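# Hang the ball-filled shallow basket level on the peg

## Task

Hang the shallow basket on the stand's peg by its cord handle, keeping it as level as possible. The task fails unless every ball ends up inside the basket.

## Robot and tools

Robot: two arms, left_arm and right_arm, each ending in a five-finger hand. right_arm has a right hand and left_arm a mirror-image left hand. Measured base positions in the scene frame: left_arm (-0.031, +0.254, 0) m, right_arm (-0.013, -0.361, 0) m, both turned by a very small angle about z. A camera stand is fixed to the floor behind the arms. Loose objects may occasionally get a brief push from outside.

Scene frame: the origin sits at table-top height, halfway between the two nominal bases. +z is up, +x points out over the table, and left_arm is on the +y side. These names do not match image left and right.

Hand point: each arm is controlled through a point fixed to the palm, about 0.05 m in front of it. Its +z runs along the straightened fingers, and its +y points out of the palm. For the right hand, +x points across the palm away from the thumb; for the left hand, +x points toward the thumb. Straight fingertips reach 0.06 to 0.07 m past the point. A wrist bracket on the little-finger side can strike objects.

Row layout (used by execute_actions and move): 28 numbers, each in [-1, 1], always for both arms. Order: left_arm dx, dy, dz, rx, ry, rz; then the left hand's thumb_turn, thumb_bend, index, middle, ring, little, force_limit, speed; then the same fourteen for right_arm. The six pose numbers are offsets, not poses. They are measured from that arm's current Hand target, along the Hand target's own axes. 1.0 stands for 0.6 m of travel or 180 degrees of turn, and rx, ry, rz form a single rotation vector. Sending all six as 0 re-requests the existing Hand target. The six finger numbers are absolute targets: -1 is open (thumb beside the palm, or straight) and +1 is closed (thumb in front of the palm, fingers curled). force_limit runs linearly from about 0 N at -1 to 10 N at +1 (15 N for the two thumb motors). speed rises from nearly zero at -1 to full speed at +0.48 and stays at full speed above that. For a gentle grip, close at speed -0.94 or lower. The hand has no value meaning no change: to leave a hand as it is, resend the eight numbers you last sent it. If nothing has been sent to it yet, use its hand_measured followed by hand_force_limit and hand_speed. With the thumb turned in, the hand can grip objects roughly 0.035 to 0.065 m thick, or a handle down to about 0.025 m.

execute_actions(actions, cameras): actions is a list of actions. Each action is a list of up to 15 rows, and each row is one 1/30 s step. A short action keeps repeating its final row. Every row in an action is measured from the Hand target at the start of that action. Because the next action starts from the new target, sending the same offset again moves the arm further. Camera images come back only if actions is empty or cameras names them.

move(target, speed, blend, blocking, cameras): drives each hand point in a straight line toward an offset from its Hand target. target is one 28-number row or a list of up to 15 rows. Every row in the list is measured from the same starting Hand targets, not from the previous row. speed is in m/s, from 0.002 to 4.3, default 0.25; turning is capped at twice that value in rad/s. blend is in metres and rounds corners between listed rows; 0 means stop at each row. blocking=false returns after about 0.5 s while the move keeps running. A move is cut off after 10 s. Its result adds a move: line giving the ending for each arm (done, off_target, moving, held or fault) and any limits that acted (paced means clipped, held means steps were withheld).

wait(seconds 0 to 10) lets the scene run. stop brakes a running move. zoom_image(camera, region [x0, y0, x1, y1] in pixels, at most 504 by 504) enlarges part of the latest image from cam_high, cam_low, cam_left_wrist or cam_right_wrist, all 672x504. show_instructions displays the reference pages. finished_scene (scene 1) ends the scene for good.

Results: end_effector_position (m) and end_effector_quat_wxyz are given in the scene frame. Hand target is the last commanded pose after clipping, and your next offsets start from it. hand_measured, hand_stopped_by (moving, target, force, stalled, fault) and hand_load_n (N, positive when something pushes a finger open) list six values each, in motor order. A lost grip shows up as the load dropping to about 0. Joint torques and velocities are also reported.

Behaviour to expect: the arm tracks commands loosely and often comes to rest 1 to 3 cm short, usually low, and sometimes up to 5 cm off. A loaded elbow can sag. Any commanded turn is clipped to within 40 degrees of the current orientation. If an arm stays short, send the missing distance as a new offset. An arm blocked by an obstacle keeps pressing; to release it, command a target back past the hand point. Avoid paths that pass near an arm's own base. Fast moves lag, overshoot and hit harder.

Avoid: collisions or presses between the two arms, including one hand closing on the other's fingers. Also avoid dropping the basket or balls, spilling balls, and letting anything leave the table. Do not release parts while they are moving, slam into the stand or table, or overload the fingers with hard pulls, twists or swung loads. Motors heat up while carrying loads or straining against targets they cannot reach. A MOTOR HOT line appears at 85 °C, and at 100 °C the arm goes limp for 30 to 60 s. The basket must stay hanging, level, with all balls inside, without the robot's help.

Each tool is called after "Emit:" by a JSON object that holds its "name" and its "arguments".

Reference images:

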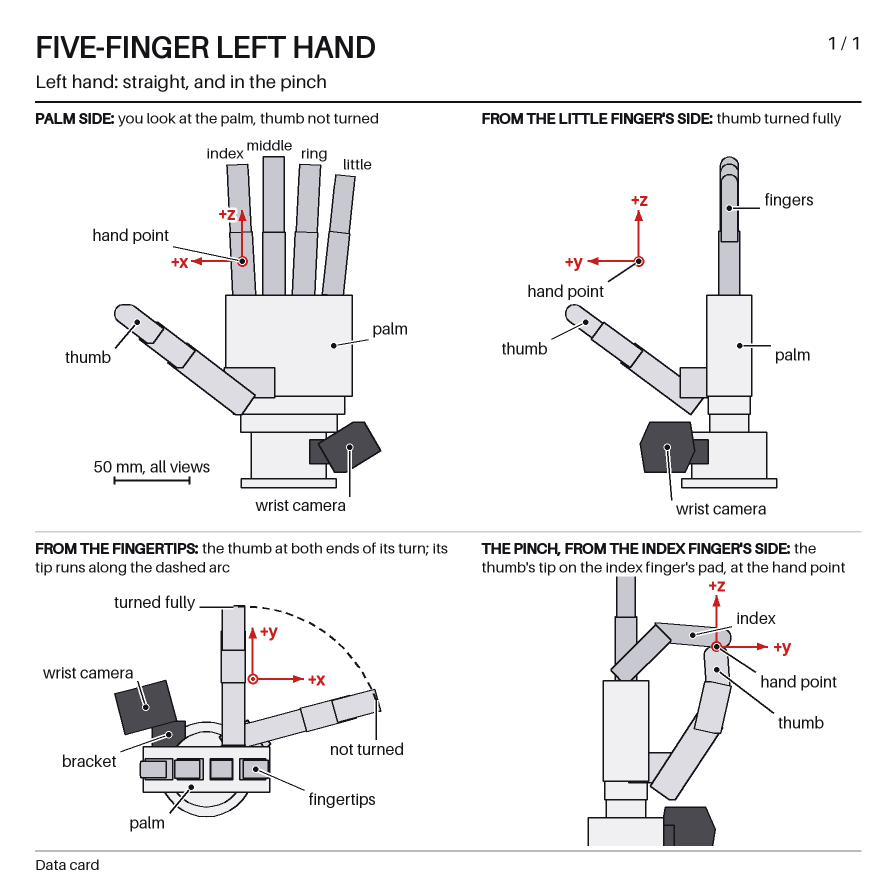

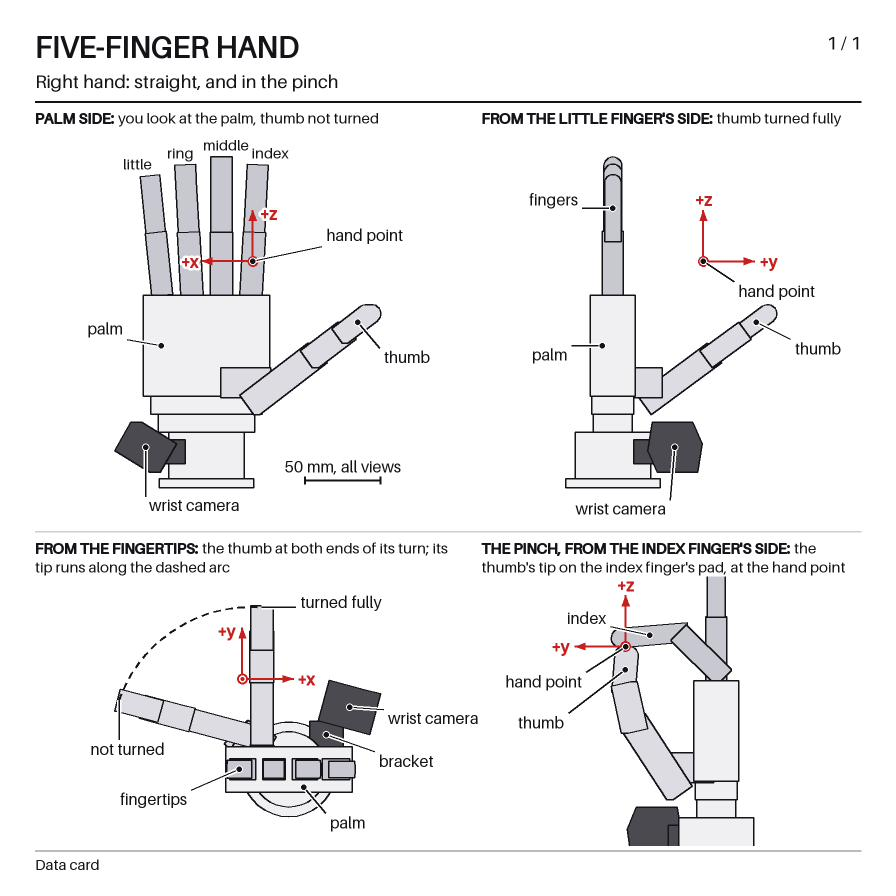

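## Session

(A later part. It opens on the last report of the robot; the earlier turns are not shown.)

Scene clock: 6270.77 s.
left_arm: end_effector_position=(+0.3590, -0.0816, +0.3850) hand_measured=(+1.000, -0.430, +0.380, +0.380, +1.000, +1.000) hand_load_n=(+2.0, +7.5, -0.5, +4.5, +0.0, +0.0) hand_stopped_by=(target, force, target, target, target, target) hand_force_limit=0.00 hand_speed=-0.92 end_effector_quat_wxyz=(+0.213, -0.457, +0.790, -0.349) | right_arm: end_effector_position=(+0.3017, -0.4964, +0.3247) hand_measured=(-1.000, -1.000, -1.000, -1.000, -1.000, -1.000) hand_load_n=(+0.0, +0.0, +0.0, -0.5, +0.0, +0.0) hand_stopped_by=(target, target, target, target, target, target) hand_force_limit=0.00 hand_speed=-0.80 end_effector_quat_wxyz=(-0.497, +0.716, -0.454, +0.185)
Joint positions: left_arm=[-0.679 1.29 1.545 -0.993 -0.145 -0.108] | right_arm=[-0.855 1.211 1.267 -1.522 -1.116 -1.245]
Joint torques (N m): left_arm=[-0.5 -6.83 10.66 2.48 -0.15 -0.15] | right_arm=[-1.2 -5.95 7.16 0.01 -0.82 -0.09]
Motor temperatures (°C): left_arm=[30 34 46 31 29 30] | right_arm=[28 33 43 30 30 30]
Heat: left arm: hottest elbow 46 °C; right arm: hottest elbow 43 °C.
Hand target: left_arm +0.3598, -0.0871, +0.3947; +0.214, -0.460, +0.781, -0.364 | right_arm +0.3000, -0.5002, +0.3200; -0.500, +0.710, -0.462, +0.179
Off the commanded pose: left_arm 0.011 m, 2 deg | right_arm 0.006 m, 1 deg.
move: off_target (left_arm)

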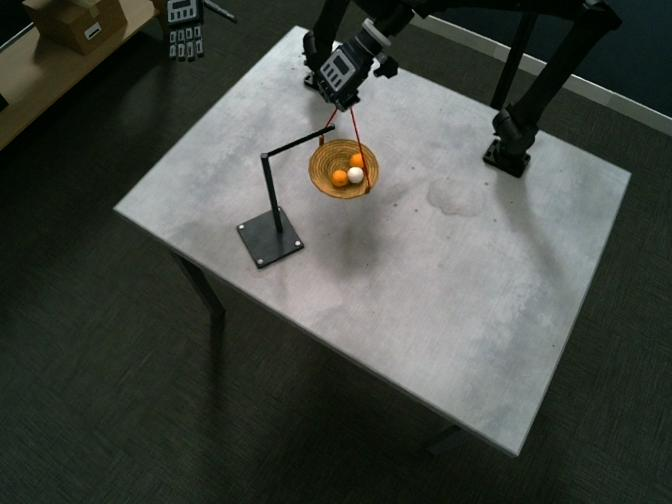

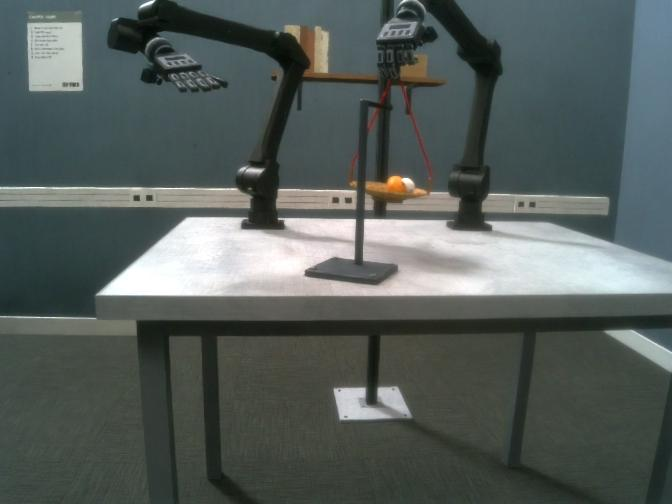

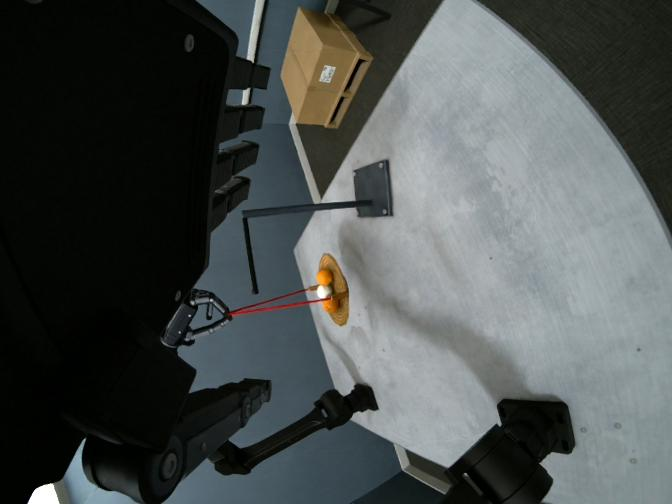

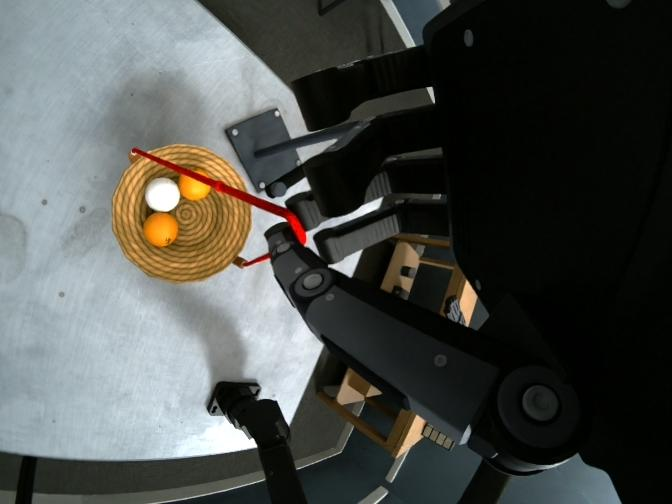

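Emit:
{"name": "move", "arguments": {"target": [0.0105, -0.0834, 0.0992, 0, 0, 0, 1, -0.38, 0.38, 0.38, 1, 1, 0.0, -0.92, 0, 0, 0, 0, 0, 0, -1, -1, -1, -1, -1, -1, 0, -0.8], "speed": 0.04, "cameras": ["cam_high", "cam_low", "cam_left_wrist", "cam_right_wrist"]}}

Emit:
{"name": "zoom_image", "arguments": {"camera": "cam_right_wrist", "region": [200, 90, 400, 290]}}

Emit:
{"name": "zoom_image", "arguments": {"camera": "cam_low", "region": [320, 60, 440, 220]}}

Emit:
{"name": "zoom_image", "arguments": {"camera": "cam_high", "region": [240, 80, 390, 240]}}

Emit:
{"name": "zoom_image", "arguments": {"camera": "cam_left_wrist", "region": [190, 190, 350, 340]}}

Scene clock: 6386.13 s.
left_arm: end_effector_position=(+0.4078, -0.1219, +0.3633) hand_measured=(+1.000, -0.430, +0.380, +0.380, +1.000, +1.000) hand_load_n=(+2.0, +7.5, +0.0, +4.5, +0.0, +0.0) hand_stopped_by=(target, force, target, target, target, target) hand_force_limit=0.00 hand_speed=-0.92 end_effector_quat_wxyz=(+0.203, -0.460, +0.797, -0.334) | right_arm: end_effector_position=(+0.3017, -0.4964, +0.3247) hand_measured=(-1.000, -1.000, -1.000, -1.000, -1.000, -1.000) hand_load_n=(-0.5, +0.0, +0.0, -0.5, +0.0, +0.0) hand_stopped_by=(target, target, target, target, target, target) hand_force_limit=0.00 hand_speed=-0.80 end_effector_quat_wxyz=(-0.497, +0.716, -0.454, +0.185)
Joint positions: left_arm=[-0.675 1.468 1.678 -0.988 -0.136 -0.109] | right_arm=[-0.855 1.211 1.267 -1.522 -1.116 -1.245]
Joint torques (N m): left_arm=[0.5 -8.59 15.91 2.48 0.07 -0.04] | right_arm=[-1.26 -6.3 7.16 0.08 -0.78 -0.1]
Heat: left arm: hottest elbow 45 °C; right arm: hottest elbow 42 °C.
Hand target: left_arm +0.4246, -0.1305, +0.3949; +0.214, -0.460, +0.781, -0.364 | right_arm +0.3000, -0.5002, +0.3200; -0.500, +0.710, -0.462, +0.179
Off the commanded pose: left_arm 0.037 m, 4 deg | right_arm 0.006 m, 1 deg.
move: off_target (left_arm)

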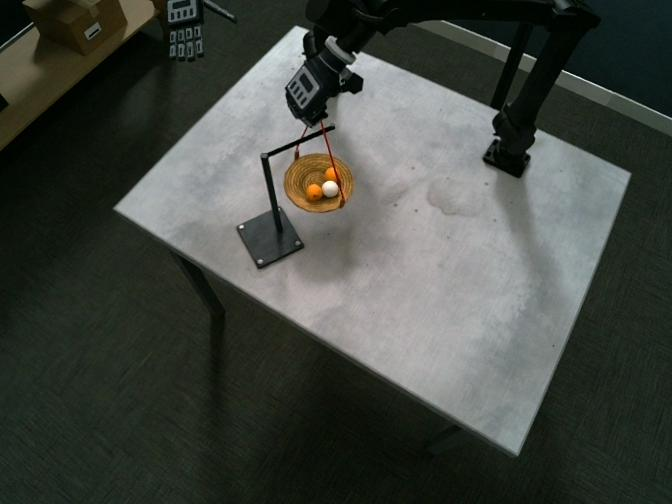

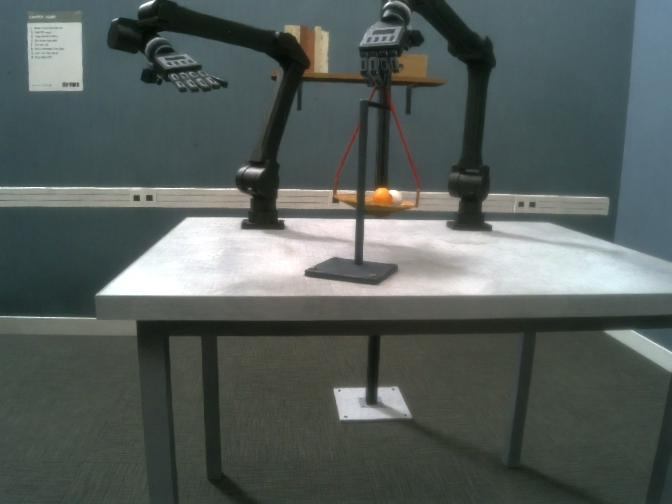

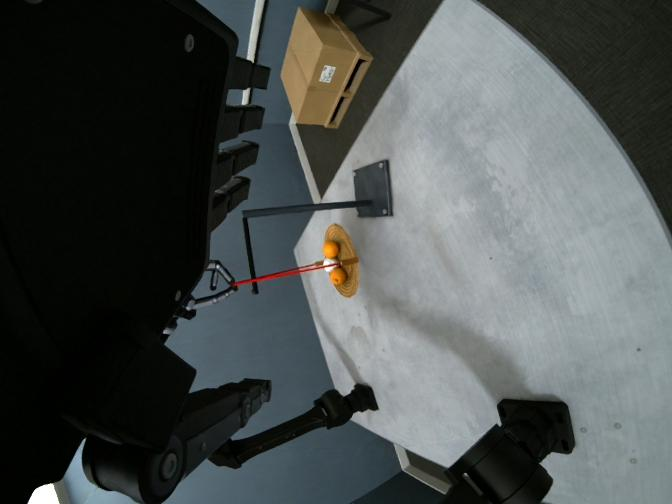

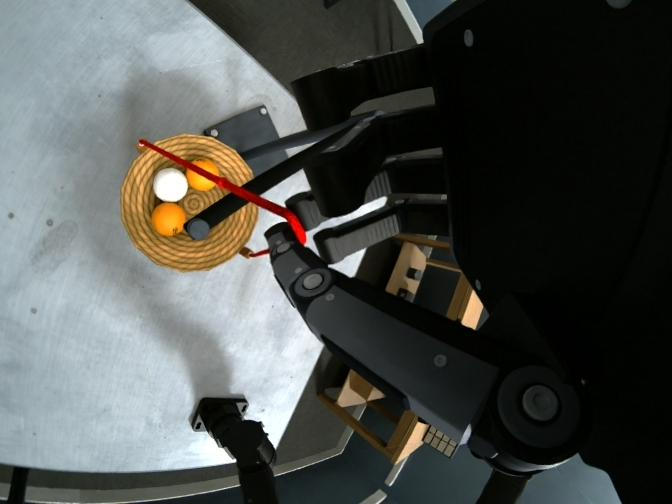

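Scaled by 2.520 from the camera's 672x504 image, which has a finer 960x720 frame.

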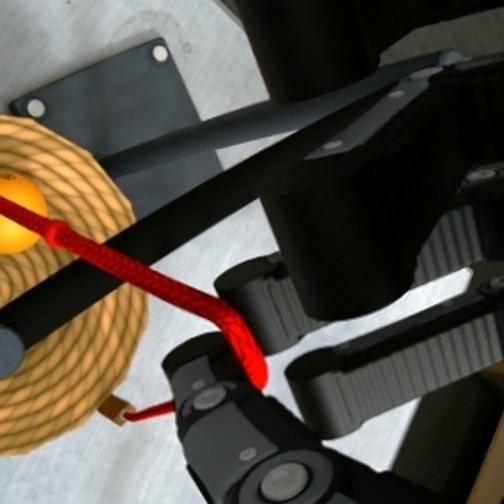

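Scaled by 3.150 from the camera's 672x504 image, which has a finer 960x720 frame.

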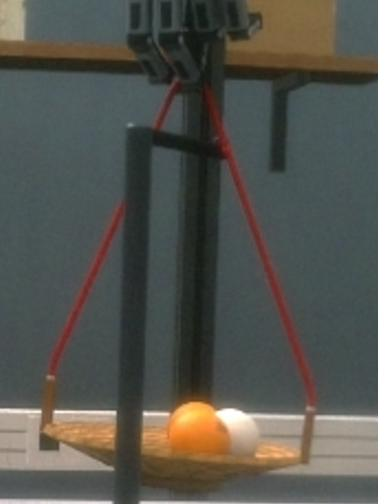

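Scaled by 3.150 from the camera's 672x504 image, which has a finer 960x720 frame.

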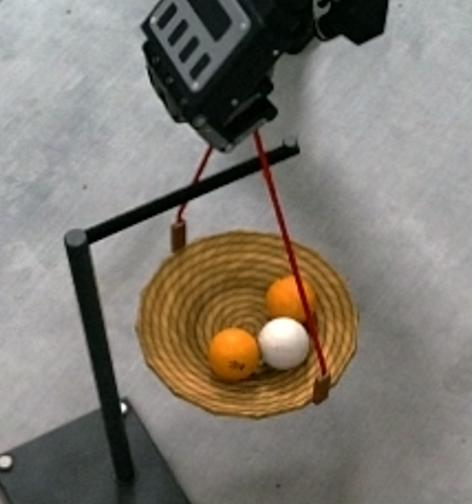

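Scaled by 3.150 from the camera's 672x504 image, which has a finer 960x720 frame.

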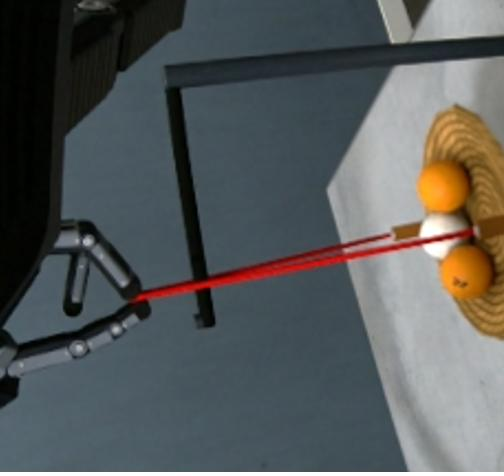

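Emit:
{"name": "move", "arguments": {"target": [-0.0083, 0.0128, 0.0107, 0, 0, 0, 1, -0.38, 0.38, 0.38, 1, 1, 0.0, -0.92, 0, 0, 0, 0, 0, 0, -1, -1, -1, -1, -1, -1, 0, -0.8], "speed": 0.03}}

Scene clock: 6426.37 s.
left_arm: end_effector_position=(+0.4147, -0.1220, +0.3676) hand_measured=(+1.000, -0.430, +0.380, +0.380, +1.000, +1.000) hand_load_n=(+2.0, +7.5, +0.0, +4.5, +0.0, +0.0) hand_stopped_by=(target, force, target, target, target, target) hand_force_limit=0.00 hand_speed=-0.92 end_effector_quat_wxyz=(+0.206, -0.461, +0.792, -0.344) | right_arm: end_effector_position=(+0.3017, -0.4964, +0.3247) hand_measured=(-1.000, -1.000, -1.000, -1.000, -1.000, -1.000) hand_load_n=(+0.0, +0.0, +0.0, -0.5, +0.0, +0.0) hand_stopped_by=(target, target, target, target, target, target) hand_force_limit=0.00 hand_speed=-0.80 end_effector_quat_wxyz=(-0.497, +0.716, -0.454, +0.185)
Joint positions: left_arm=[-0.665 1.468 1.68 -0.965 -0.128 -0.109] | right_arm=[-0.855 1.211 1.267 -1.522 -1.116 -1.245]
Joint torques (N m): left_arm=[0.09 -8.7 13.03 2.43 0.08 0.05] | right_arm=[-1.44 -6.59 7.12 0.1 -0.78 -0.1]
Heat: left arm: hottest elbow 48 °C; right arm: hottest elbow 42 °C.
Hand target: left_arm +0.4270, -0.1261, +0.3848; +0.214, -0.460, +0.781, -0.364 | right_arm +0.3000, -0.5002, +0.3200; -0.500, +0.710, -0.462, +0.179
Off the commanded pose: left_arm 0.022 m, 3 deg | right_arm 0.006 m, 1 deg.
move: off_target (left_arm)

Emit:
{"name": "move", "arguments": {"target": [0, 0.0191, 0.0161, 0, 0, 0, 1, -0.38, 0.38, 0.38, 1, 1, 0.0, -0.92, 0, 0, 0, 0, 0, 0, -1, -1, -1, -1, -1, -1, 0, -0.8], "speed": 0.03, "cameras": ["cam_low", "cam_left_wrist", "cam_right_wrist"]}}

Emit:
{"name": "zoom_image", "arguments": {"camera": "cam_right_wrist", "region": [160, 130, 360, 280]}}

Emit:
{"name": "zoom_image", "arguments": {"camera": "cam_left_wrist", "region": [190, 190, 350, 340]}}

Emit:
{"name": "zoom_image", "arguments": {"camera": "cam_low", "region": [330, 60, 420, 130]}}

Scene clock: 6439.17 s.
left_arm: end_effector_position=(+0.4206, -0.1269, +0.3698) hand_measured=(+1.000, -0.430, +0.380, +0.380, +1.000, +1.000) hand_load_n=(+2.0, +7.5, +0.5, +4.5, +0.0, +0.0) hand_stopped_by=(target, force, target, target, target, target) hand_force_limit=0.00 hand_speed=-0.92 end_effector_quat_wxyz=(+0.211, -0.459, +0.786, -0.358) | right_arm: end_effector_position=(+0.3017, -0.4964, +0.3247) hand_measured=(-1.000, -1.000, -1.000, -1.000, -1.000, -1.000) hand_load_n=(+0.0, +0.0, +0.0, +0.0, +0.0, +0.0) hand_stopped_by=(target, target, target, target, target, target) hand_force_limit=0.00 hand_speed=-0.80 end_effector_quat_wxyz=(-0.497, +0.716, -0.454, +0.185)
Joint positions: left_arm=[-0.665 1.468 1.672 -0.926 -0.128 -0.109] | right_arm=[-0.855 1.211 1.267 -1.522 -1.116 -1.245]
Joint torques (N m): left_arm=[0.79 -9.11 9.59 2.7 0.07 0.04] | right_arm=[-0.91 -6.53 7.12 -0.03 -0.79 -0.09]
Heat: left arm: hottest elbow 48 °C; right arm: hottest elbow 42 °C.
Hand target: left_arm +0.4270, -0.1262, +0.3699; +0.214, -0.460, +0.781, -0.364 | right_arm +0.3000, -0.5002, +0.3200; -0.500, +0.710, -0.462, +0.179
Off the commanded pose: left_arm 0.006 m, 1 deg | right_arm 0.006 m, 1 deg.
move: done
Images, in order (width x height): cam_low 672x504, cam_left_wrist 672x504, cam_right_wrist 672x504.

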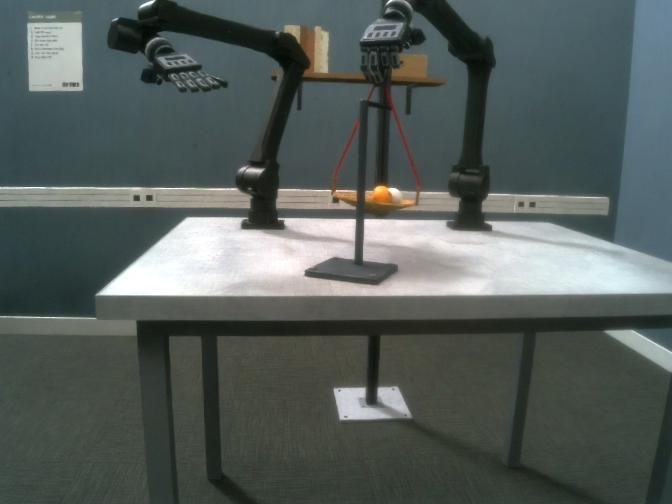

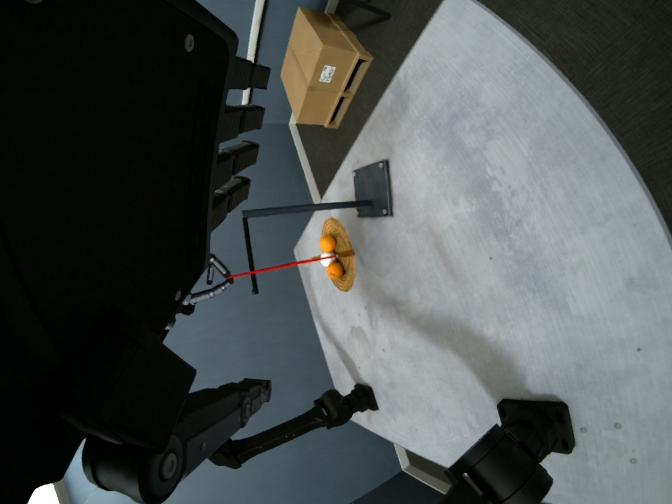

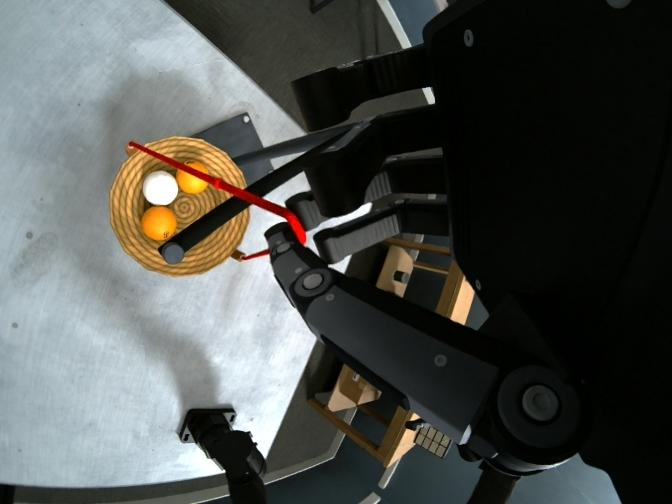

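Scaled by 2.520 from the camera's 672x504 image, which has a finer 960x720 frame.

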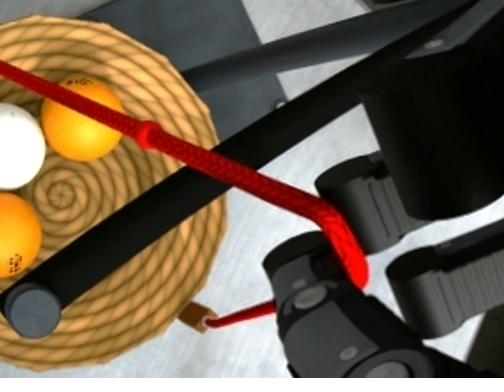

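Scaled by 3.150 from the camera's 672x504 image, which has a finer 960x720 frame.

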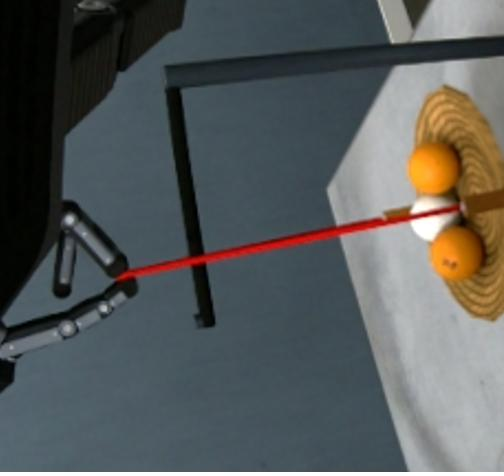

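Scaled by 5.600 from the camera's 672x504 image, which has a finer 960x720 frame.

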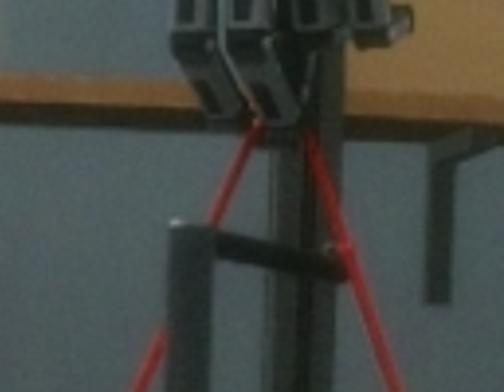

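Emit:
{"name": "move", "arguments": {"target": [0.0017, 0.0234, 0.011, 0, 0, 0, 1, -0.38, 0.38, 0.38, 1, 1, 0.0, -0.92, 0, 0, 0, 0, 0, 0, -1, -1, -1, -1, -1, -1, 0, -0.8], "speed": 0.03}}

Scene clock: 6474.07 s.
left_arm: end_effector_position=(+0.4207, -0.1270, +0.3453) hand_measured=(+1.000, -0.430, +0.380, +0.380, +1.000, +1.000) hand_load_n=(+2.0, +7.5, +0.0, +4.5, +0.0, +0.0) hand_stopped_by=(target, force, target, target, target, target) hand_force_limit=0.00 hand_speed=-0.92 end_effector_quat_wxyz=(+0.208, -0.460, +0.789, -0.351) | right_arm: end_effector_position=(+0.3017, -0.4964, +0.3247) hand_measured=(-1.000, -1.000, -1.000, -1.000, -1.000, -1.000) hand_load_n=(+0.0, -0.5, +0.0, +0.0, +0.0, +0.0) hand_stopped_by=(target, target, target, target, target, target) hand_force_limit=0.00 hand_speed=-0.80 end_effector_quat_wxyz=(-0.497, +0.716, -0.454, +0.185)
Joint positions: left_arm=[-0.665 1.468 1.614 -0.885 -0.128 -0.109] | right_arm=[-0.855 1.211 1.267 -1.522 -1.116 -1.245]
Joint torques (N m): left_arm=[0.56 -10.93 9.51 2.78 -0.04 0.05] | right_arm=[-2.02 -6.36 7.24 -0.18 -0.84 -0.08]
Heat: left arm: hottest elbow 46 °C; right arm: hottest elbow 42 °C.
Hand target: left_arm +0.4230, -0.1251, +0.3548; +0.214, -0.460, +0.781, -0.364 | right_arm +0.3000, -0.5002, +0.3200; -0.500, +0.710, -0.462, +0.179
Off the commanded pose: left_arm 0.010 m, 2 deg | right_arm 0.006 m, 1 deg.
move: done

Emit:
{"name": "execute_actions", "arguments": {"actions": [], "cameras": ["cam_low", "cam_left_wrist", "cam_right_wrist"]}}

Emit:
{"name": "zoom_image", "arguments": {"camera": "cam_right_wrist", "region": [160, 130, 360, 280]}}

Emit:
{"name": "zoom_image", "arguments": {"camera": "cam_left_wrist", "region": [200, 220, 300, 310]}}

Emit:
{"name": "zoom_image", "arguments": {"camera": "cam_low", "region": [330, 60, 420, 130]}}

Scene clock: 6481.10 s.
left_arm: end_effector_position=(+0.4207, -0.1270, +0.3453) hand_measured=(+1.000, -0.430, +0.380, +0.380, +1.000, +1.000) hand_load_n=(+2.0, +7.0, +0.0, +4.5, +0.0, +0.0) hand_stopped_by=(target, force, target, target, target, target) hand_force_limit=0.00 hand_speed=-0.92 end_effector_quat_wxyz=(+0.208, -0.460, +0.789, -0.351) | right_arm: end_effector_position=(+0.3017, -0.4964, +0.3247) hand_measured=(-1.000, -1.000, -1.000, -1.000, -1.000, -1.000) hand_load_n=(+0.0, +0.5, +0.0, +0.0, +0.0, +0.0) hand_stopped_by=(target, target, target, target, target, target) hand_force_limit=0.00 hand_speed=-0.80 end_effector_quat_wxyz=(-0.497, +0.716, -0.454, +0.185)
Joint positions: left_arm=[-0.665 1.468 1.614 -0.885 -0.128 -0.109] | right_arm=[-0.855 1.211 1.267 -1.522 -1.116 -1.245]
Joint velocities: within noise
Joint torques (N m): left_arm=[0.5 -11.05 9.68 2.82 -0.1 0.04] | right_arm=[-2.14 -6.42 7.08 -0.03 -0.77 -0.04]
Motor temperatures (°C): left_arm=[30 34 46 31 29 29] | right_arm=[28 33 42 30 30 30]
Heat: left arm: hottest elbow 46 °C; right arm: hottest elbow 42 °C.
Hand target: left_arm +0.4230, -0.1251, +0.3548; +0.214, -0.460, +0.781, -0.364 | right_arm +0.3000, -0.5002, +0.3200; -0.500, +0.710, -0.462, +0.179
Off the commanded pose: left_arm 0.010 m, 2 deg | right_arm 0.006 m, 1 deg.
Images, in order (width x height): cam_low 672x504, cam_left_wrist 672x504, cam_right_wrist 672x504.

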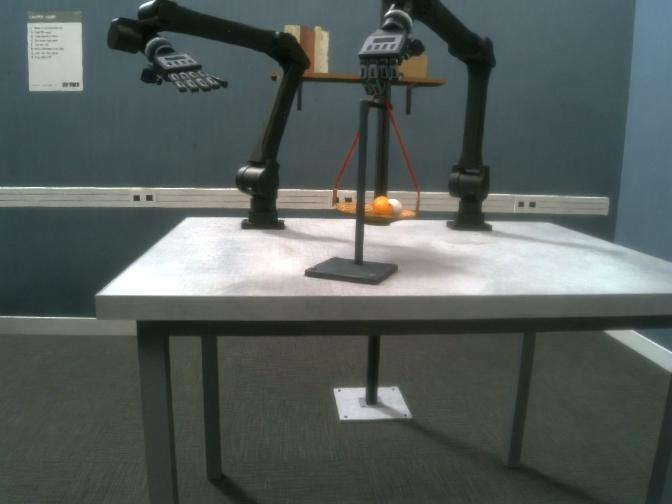

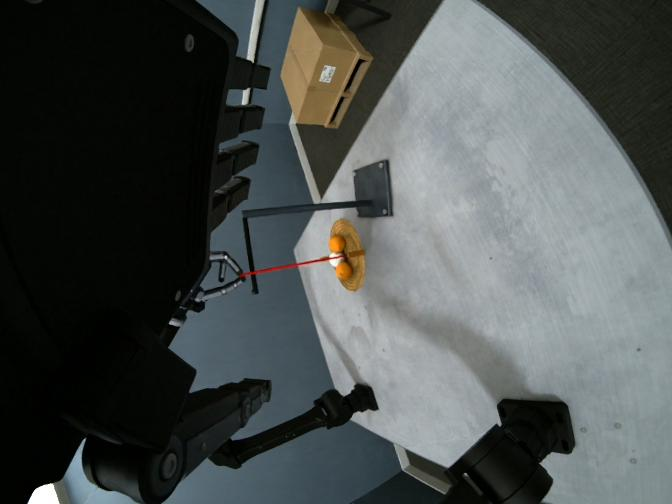

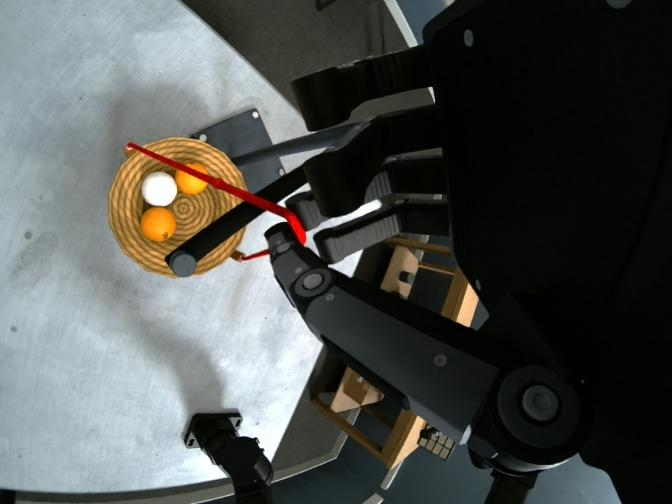

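Scaled by 2.520 from the camera's 672x504 image, which has a finer 960x720 frame.

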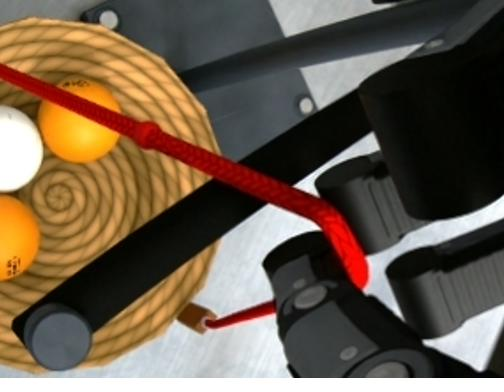

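Scaled by 5.040 from the camera's 672x504 image, which has a finer 960x720 frame.

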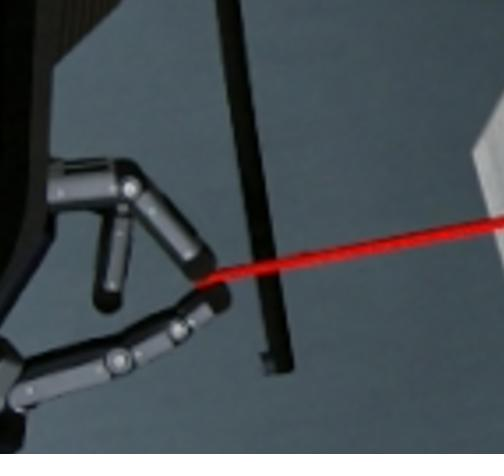

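Scaled by 5.600 from the camera's 672x504 image, which has a finer 960x720 frame.

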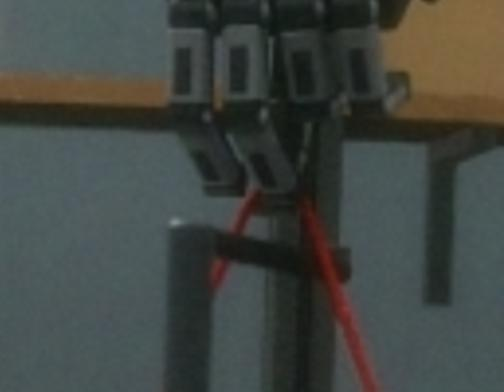

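Emit:
{"name": "zoom_image", "arguments": {"camera": "cam_low", "region": [355, 75, 405, 115]}}

Emit:
{"name": "zoom_image", "arguments": {"camera": "cam_high", "region": [260, 90, 350, 180]}}

Scaled by 10.080 from the camera's 672x504 image, which has a finer 960x720 frame.

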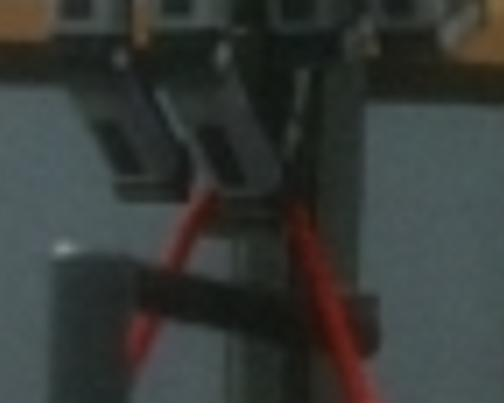

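This scene's latest camera images include none from cam_high. They are from: cam_low, cam_left_wrist, cam_right_wrist. cam_high's image comes with the result of a call that names it in "cameras".

Emit:
{"name": "move", "arguments": {"target": [0, 0.0077, 0.0064, 0, 0, 0, 1, -0.38, 0.38, 0.38, 1, 1, 0.0, -0.92, 0, 0, 0, 0, 0, 0, -1, -1, -1, -1, -1, -1, 0, -0.8], "speed": 0.02, "cameras": ["cam_high", "cam_low", "cam_left_wrist", "cam_right_wrist"]}}

Emit:
{"name": "zoom_image", "arguments": {"camera": "cam_left_wrist", "region": [220, 240, 280, 300]}}

Emit:
{"name": "zoom_image", "arguments": {"camera": "cam_low", "region": [355, 75, 405, 115]}}

Emit:
{"name": "zoom_image", "arguments": {"camera": "cam_right_wrist", "region": [220, 150, 340, 260]}}

Scene clock: 6543.70 s.
left_arm: end_effector_position=(+0.4211, -0.1273, +0.3383) hand_measured=(+1.000, -0.430, +0.380, +0.380, +1.000, +1.000) hand_load_n=(+2.0, +7.5, +0.0, +4.5, +0.5, +0.0) hand_stopped_by=(target, force, target, target, target, target) hand_force_limit=0.00 hand_speed=-0.92 end_effector_quat_wxyz=(+0.208, -0.460, +0.789, -0.350) | right_arm: end_effector_position=(+0.3017, -0.4964, +0.3247) hand_measured=(-1.000, -1.000, -1.000, -1.000, -1.000, -1.000) hand_load_n=(+0.0, +0.0, +0.0, +0.0, +0.0, +0.0) hand_stopped_by=(target, target, target, target, target, target) hand_force_limit=0.00 hand_speed=-0.80 end_effector_quat_wxyz=(-0.497, +0.716, -0.454, +0.185)
Joint positions: left_arm=[-0.665 1.468 1.596 -0.869 -0.128 -0.109] | right_arm=[-0.855 1.211 1.267 -1.522 -1.116 -1.245]
Joint torques (N m): left_arm=[-0.03 -10.81 9.54 2.71 -0.07 0.02] | right_arm=[-1.79 -6.36 7.17 -0.18 -0.81 -0.03]
Heat: left arm: hottest elbow 45 °C; right arm: hottest elbow 42 °C.
Hand target: left_arm +0.4229, -0.1251, +0.3488; +0.214, -0.460, +0.781, -0.364 | right_arm +0.3000, -0.5002, +0.3200; -0.500, +0.710, -0.462, +0.179
Off the commanded pose: left_arm 0.011 m, 2 deg | right_arm 0.006 m, 1 deg.
move: off_target (left_arm)

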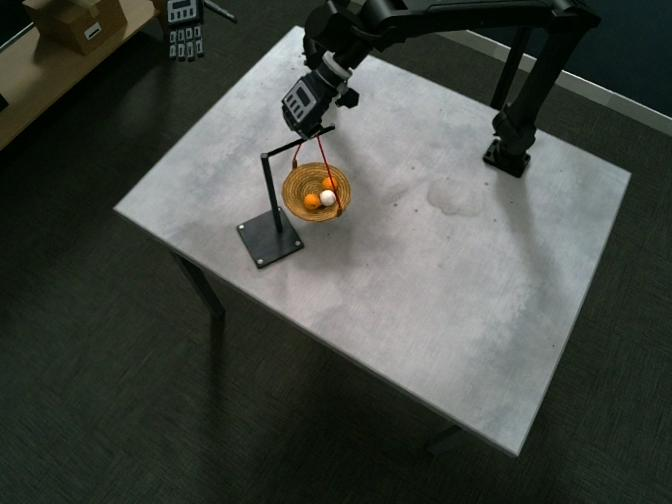

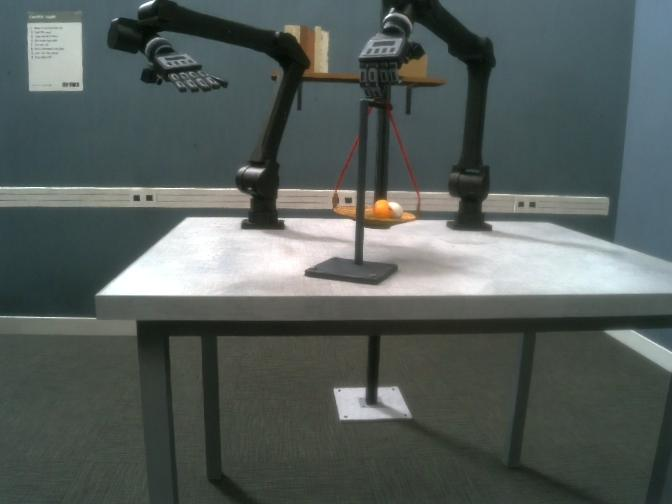

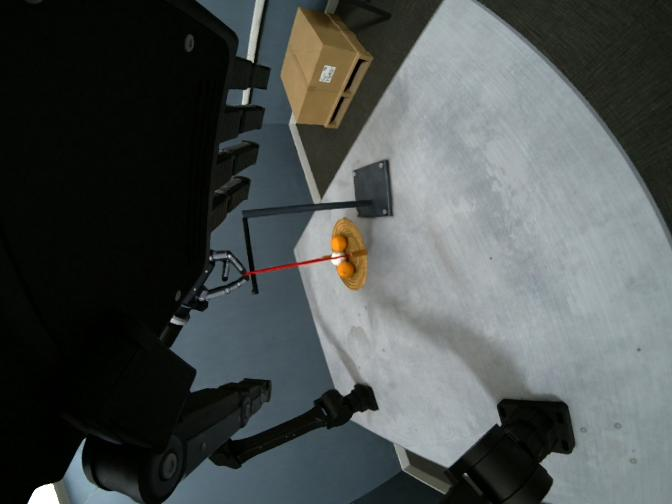

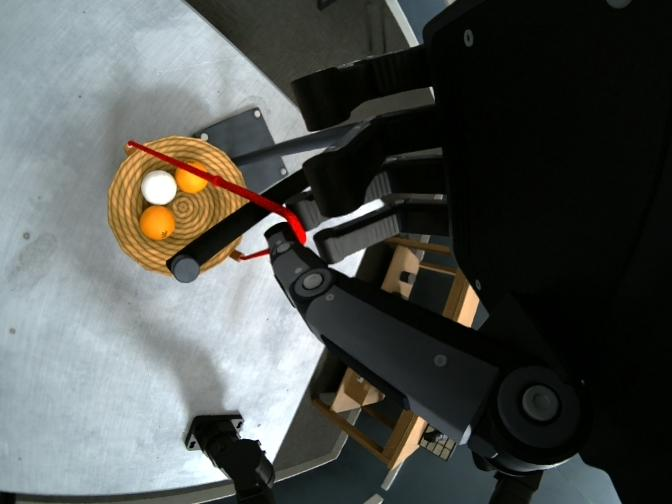

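Scaled by 8.400 from the camera's 672x504 image, which has a finer 960x720 frame.

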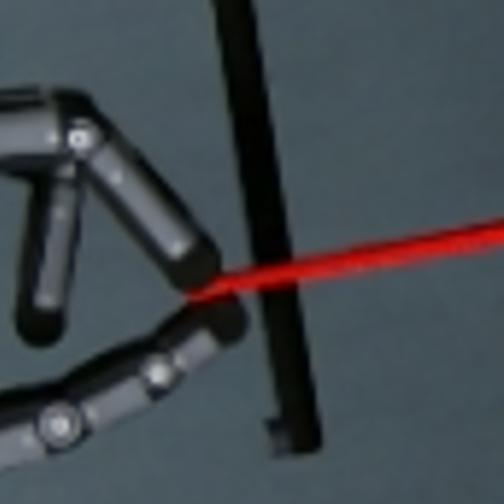

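Scaled by 10.080 from the camera's 672x504 image, which has a finer 960x720 frame.

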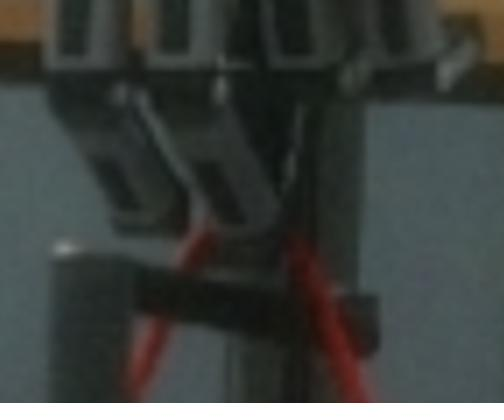

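Scaled by 4.200 from the camera's 672x504 image, which has a finer 960x720 frame.

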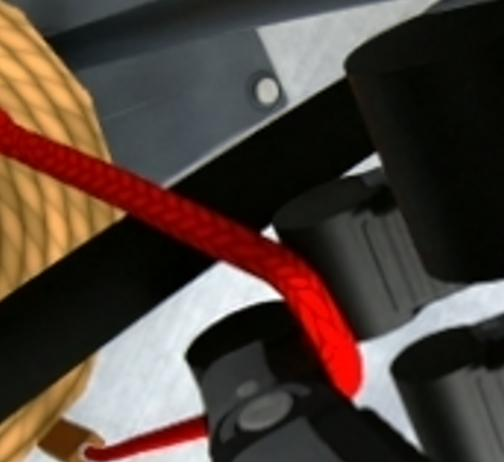

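Emit:
{"name": "move", "arguments": {"target": [0, 0.0051, 0.0043, 0, 0, 0, 1, -0.38, 0.38, 0.38, 1, 1, 0.0, -0.92, 0, 0, 0, 0, 0, 0, -1, -1, -1, -1, -1, -1, 0, -0.8], "speed": 0.02, "cameras": ["cam_low", "cam_left_wrist", "cam_right_wrist"]}}

Emit:
{"name": "zoom_image", "arguments": {"camera": "cam_left_wrist", "region": [220, 240, 280, 300]}}

Emit:
{"name": "zoom_image", "arguments": {"camera": "cam_low", "region": [355, 75, 405, 115]}}

Emit:
{"name": "zoom_image", "arguments": {"camera": "cam_low", "region": [320, 70, 440, 240]}}

Scene clock: 6575.33 s.
left_arm: end_effector_position=(+0.4215, -0.1276, +0.3341) hand_measured=(+1.000, -0.430, +0.380, +0.380, +1.000, +1.000) hand_load_n=(+2.0, +7.5, +0.0, +4.5, +0.0, +0.0) hand_stopped_by=(target, force, target, target, target, target) hand_force_limit=0.00 hand_speed=-0.92 end_effector_quat_wxyz=(+0.208, -0.460, +0.789, -0.350) | right_arm: end_effector_position=(+0.3017, -0.4964, +0.3247) hand_measured=(-1.000, -1.000, -1.000, -1.000, -1.000, -1.000) hand_load_n=(+0.0, +0.0, +0.0, +0.0, +0.0, +0.0) hand_stopped_by=(target, target, target, target, target, target) hand_force_limit=0.00 hand_speed=-0.80 end_effector_quat_wxyz=(-0.497, +0.716, -0.454, +0.185)
Joint positions: left_arm=[-0.665 1.468 1.585 -0.858 -0.128 -0.109] | right_arm=[-0.855 1.211 1.267 -1.522 -1.116 -1.245]
Joint torques (N m): left_arm=[0.21 -11.11 9.48 2.47 -0.04 0.02] | right_arm=[-1.55 -6.42 7.19 -0.03 -0.78 -0.07]
Heat: left arm: hottest elbow 45 °C; right arm: hottest elbow 42 °C.
Hand target: left_arm +0.4230, -0.1251, +0.3449; +0.214, -0.460, +0.781, -0.364 | right_arm +0.3000, -0.5002, +0.3200; -0.500, +0.710, -0.462, +0.179
Off the commanded pose: left_arm 0.011 m, 2 deg | right_arm 0.006 m, 1 deg.
move: off_target (left_arm)
Images, in order (width x height): cam_low 672x504, cam_left_wrist 672x504, cam_right_wrist 672x504.

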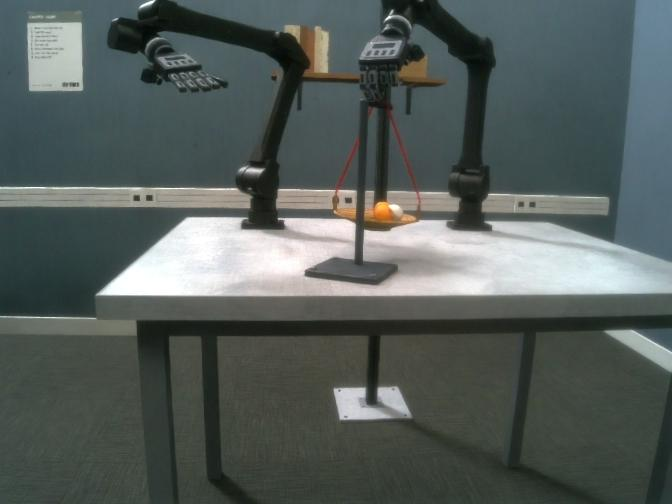

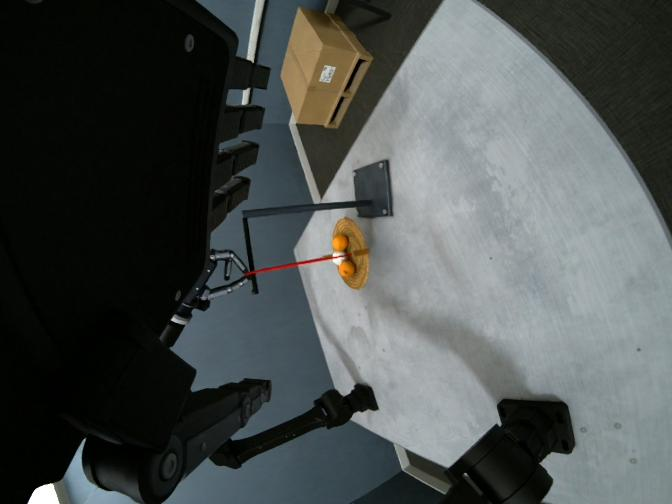

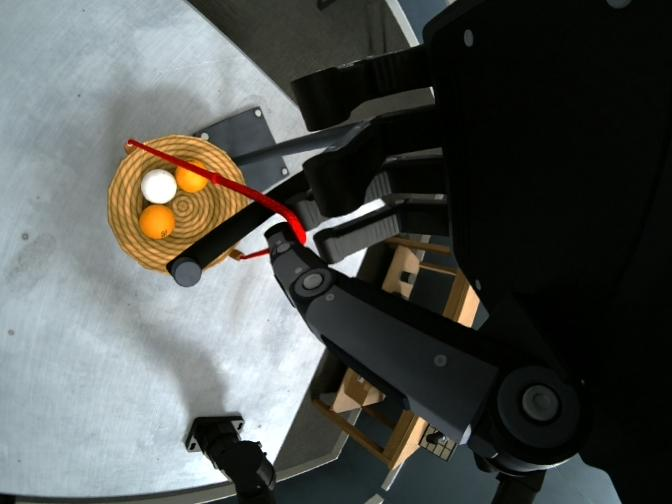

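Scaled by 8.400 from the camera's 672x504 image, which has a finer 960x720 frame.

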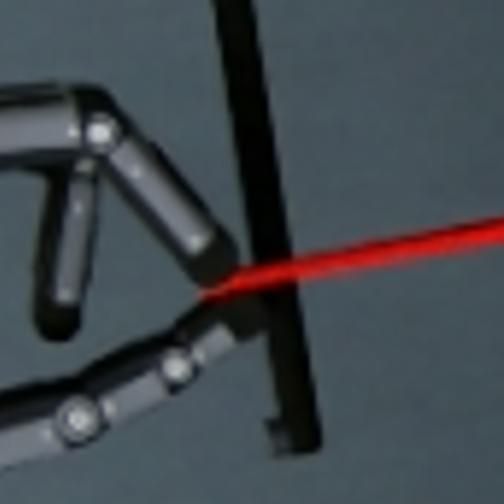

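Scaled by 10.080 from the camera's 672x504 image, which has a finer 960x720 frame.

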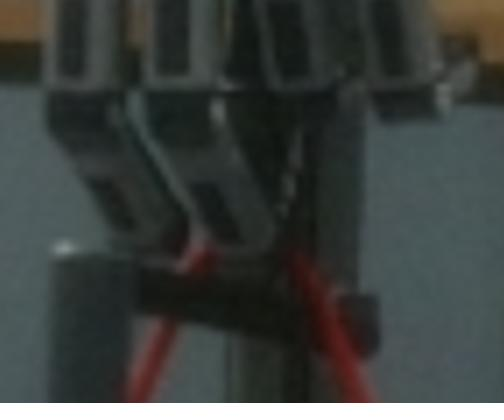

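Scaled by 2.965 from the camera's 672x504 image, which has a finer 960x720 frame.

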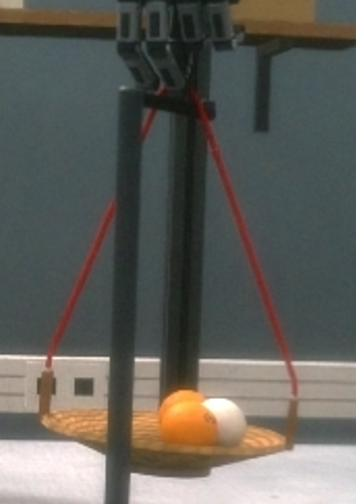

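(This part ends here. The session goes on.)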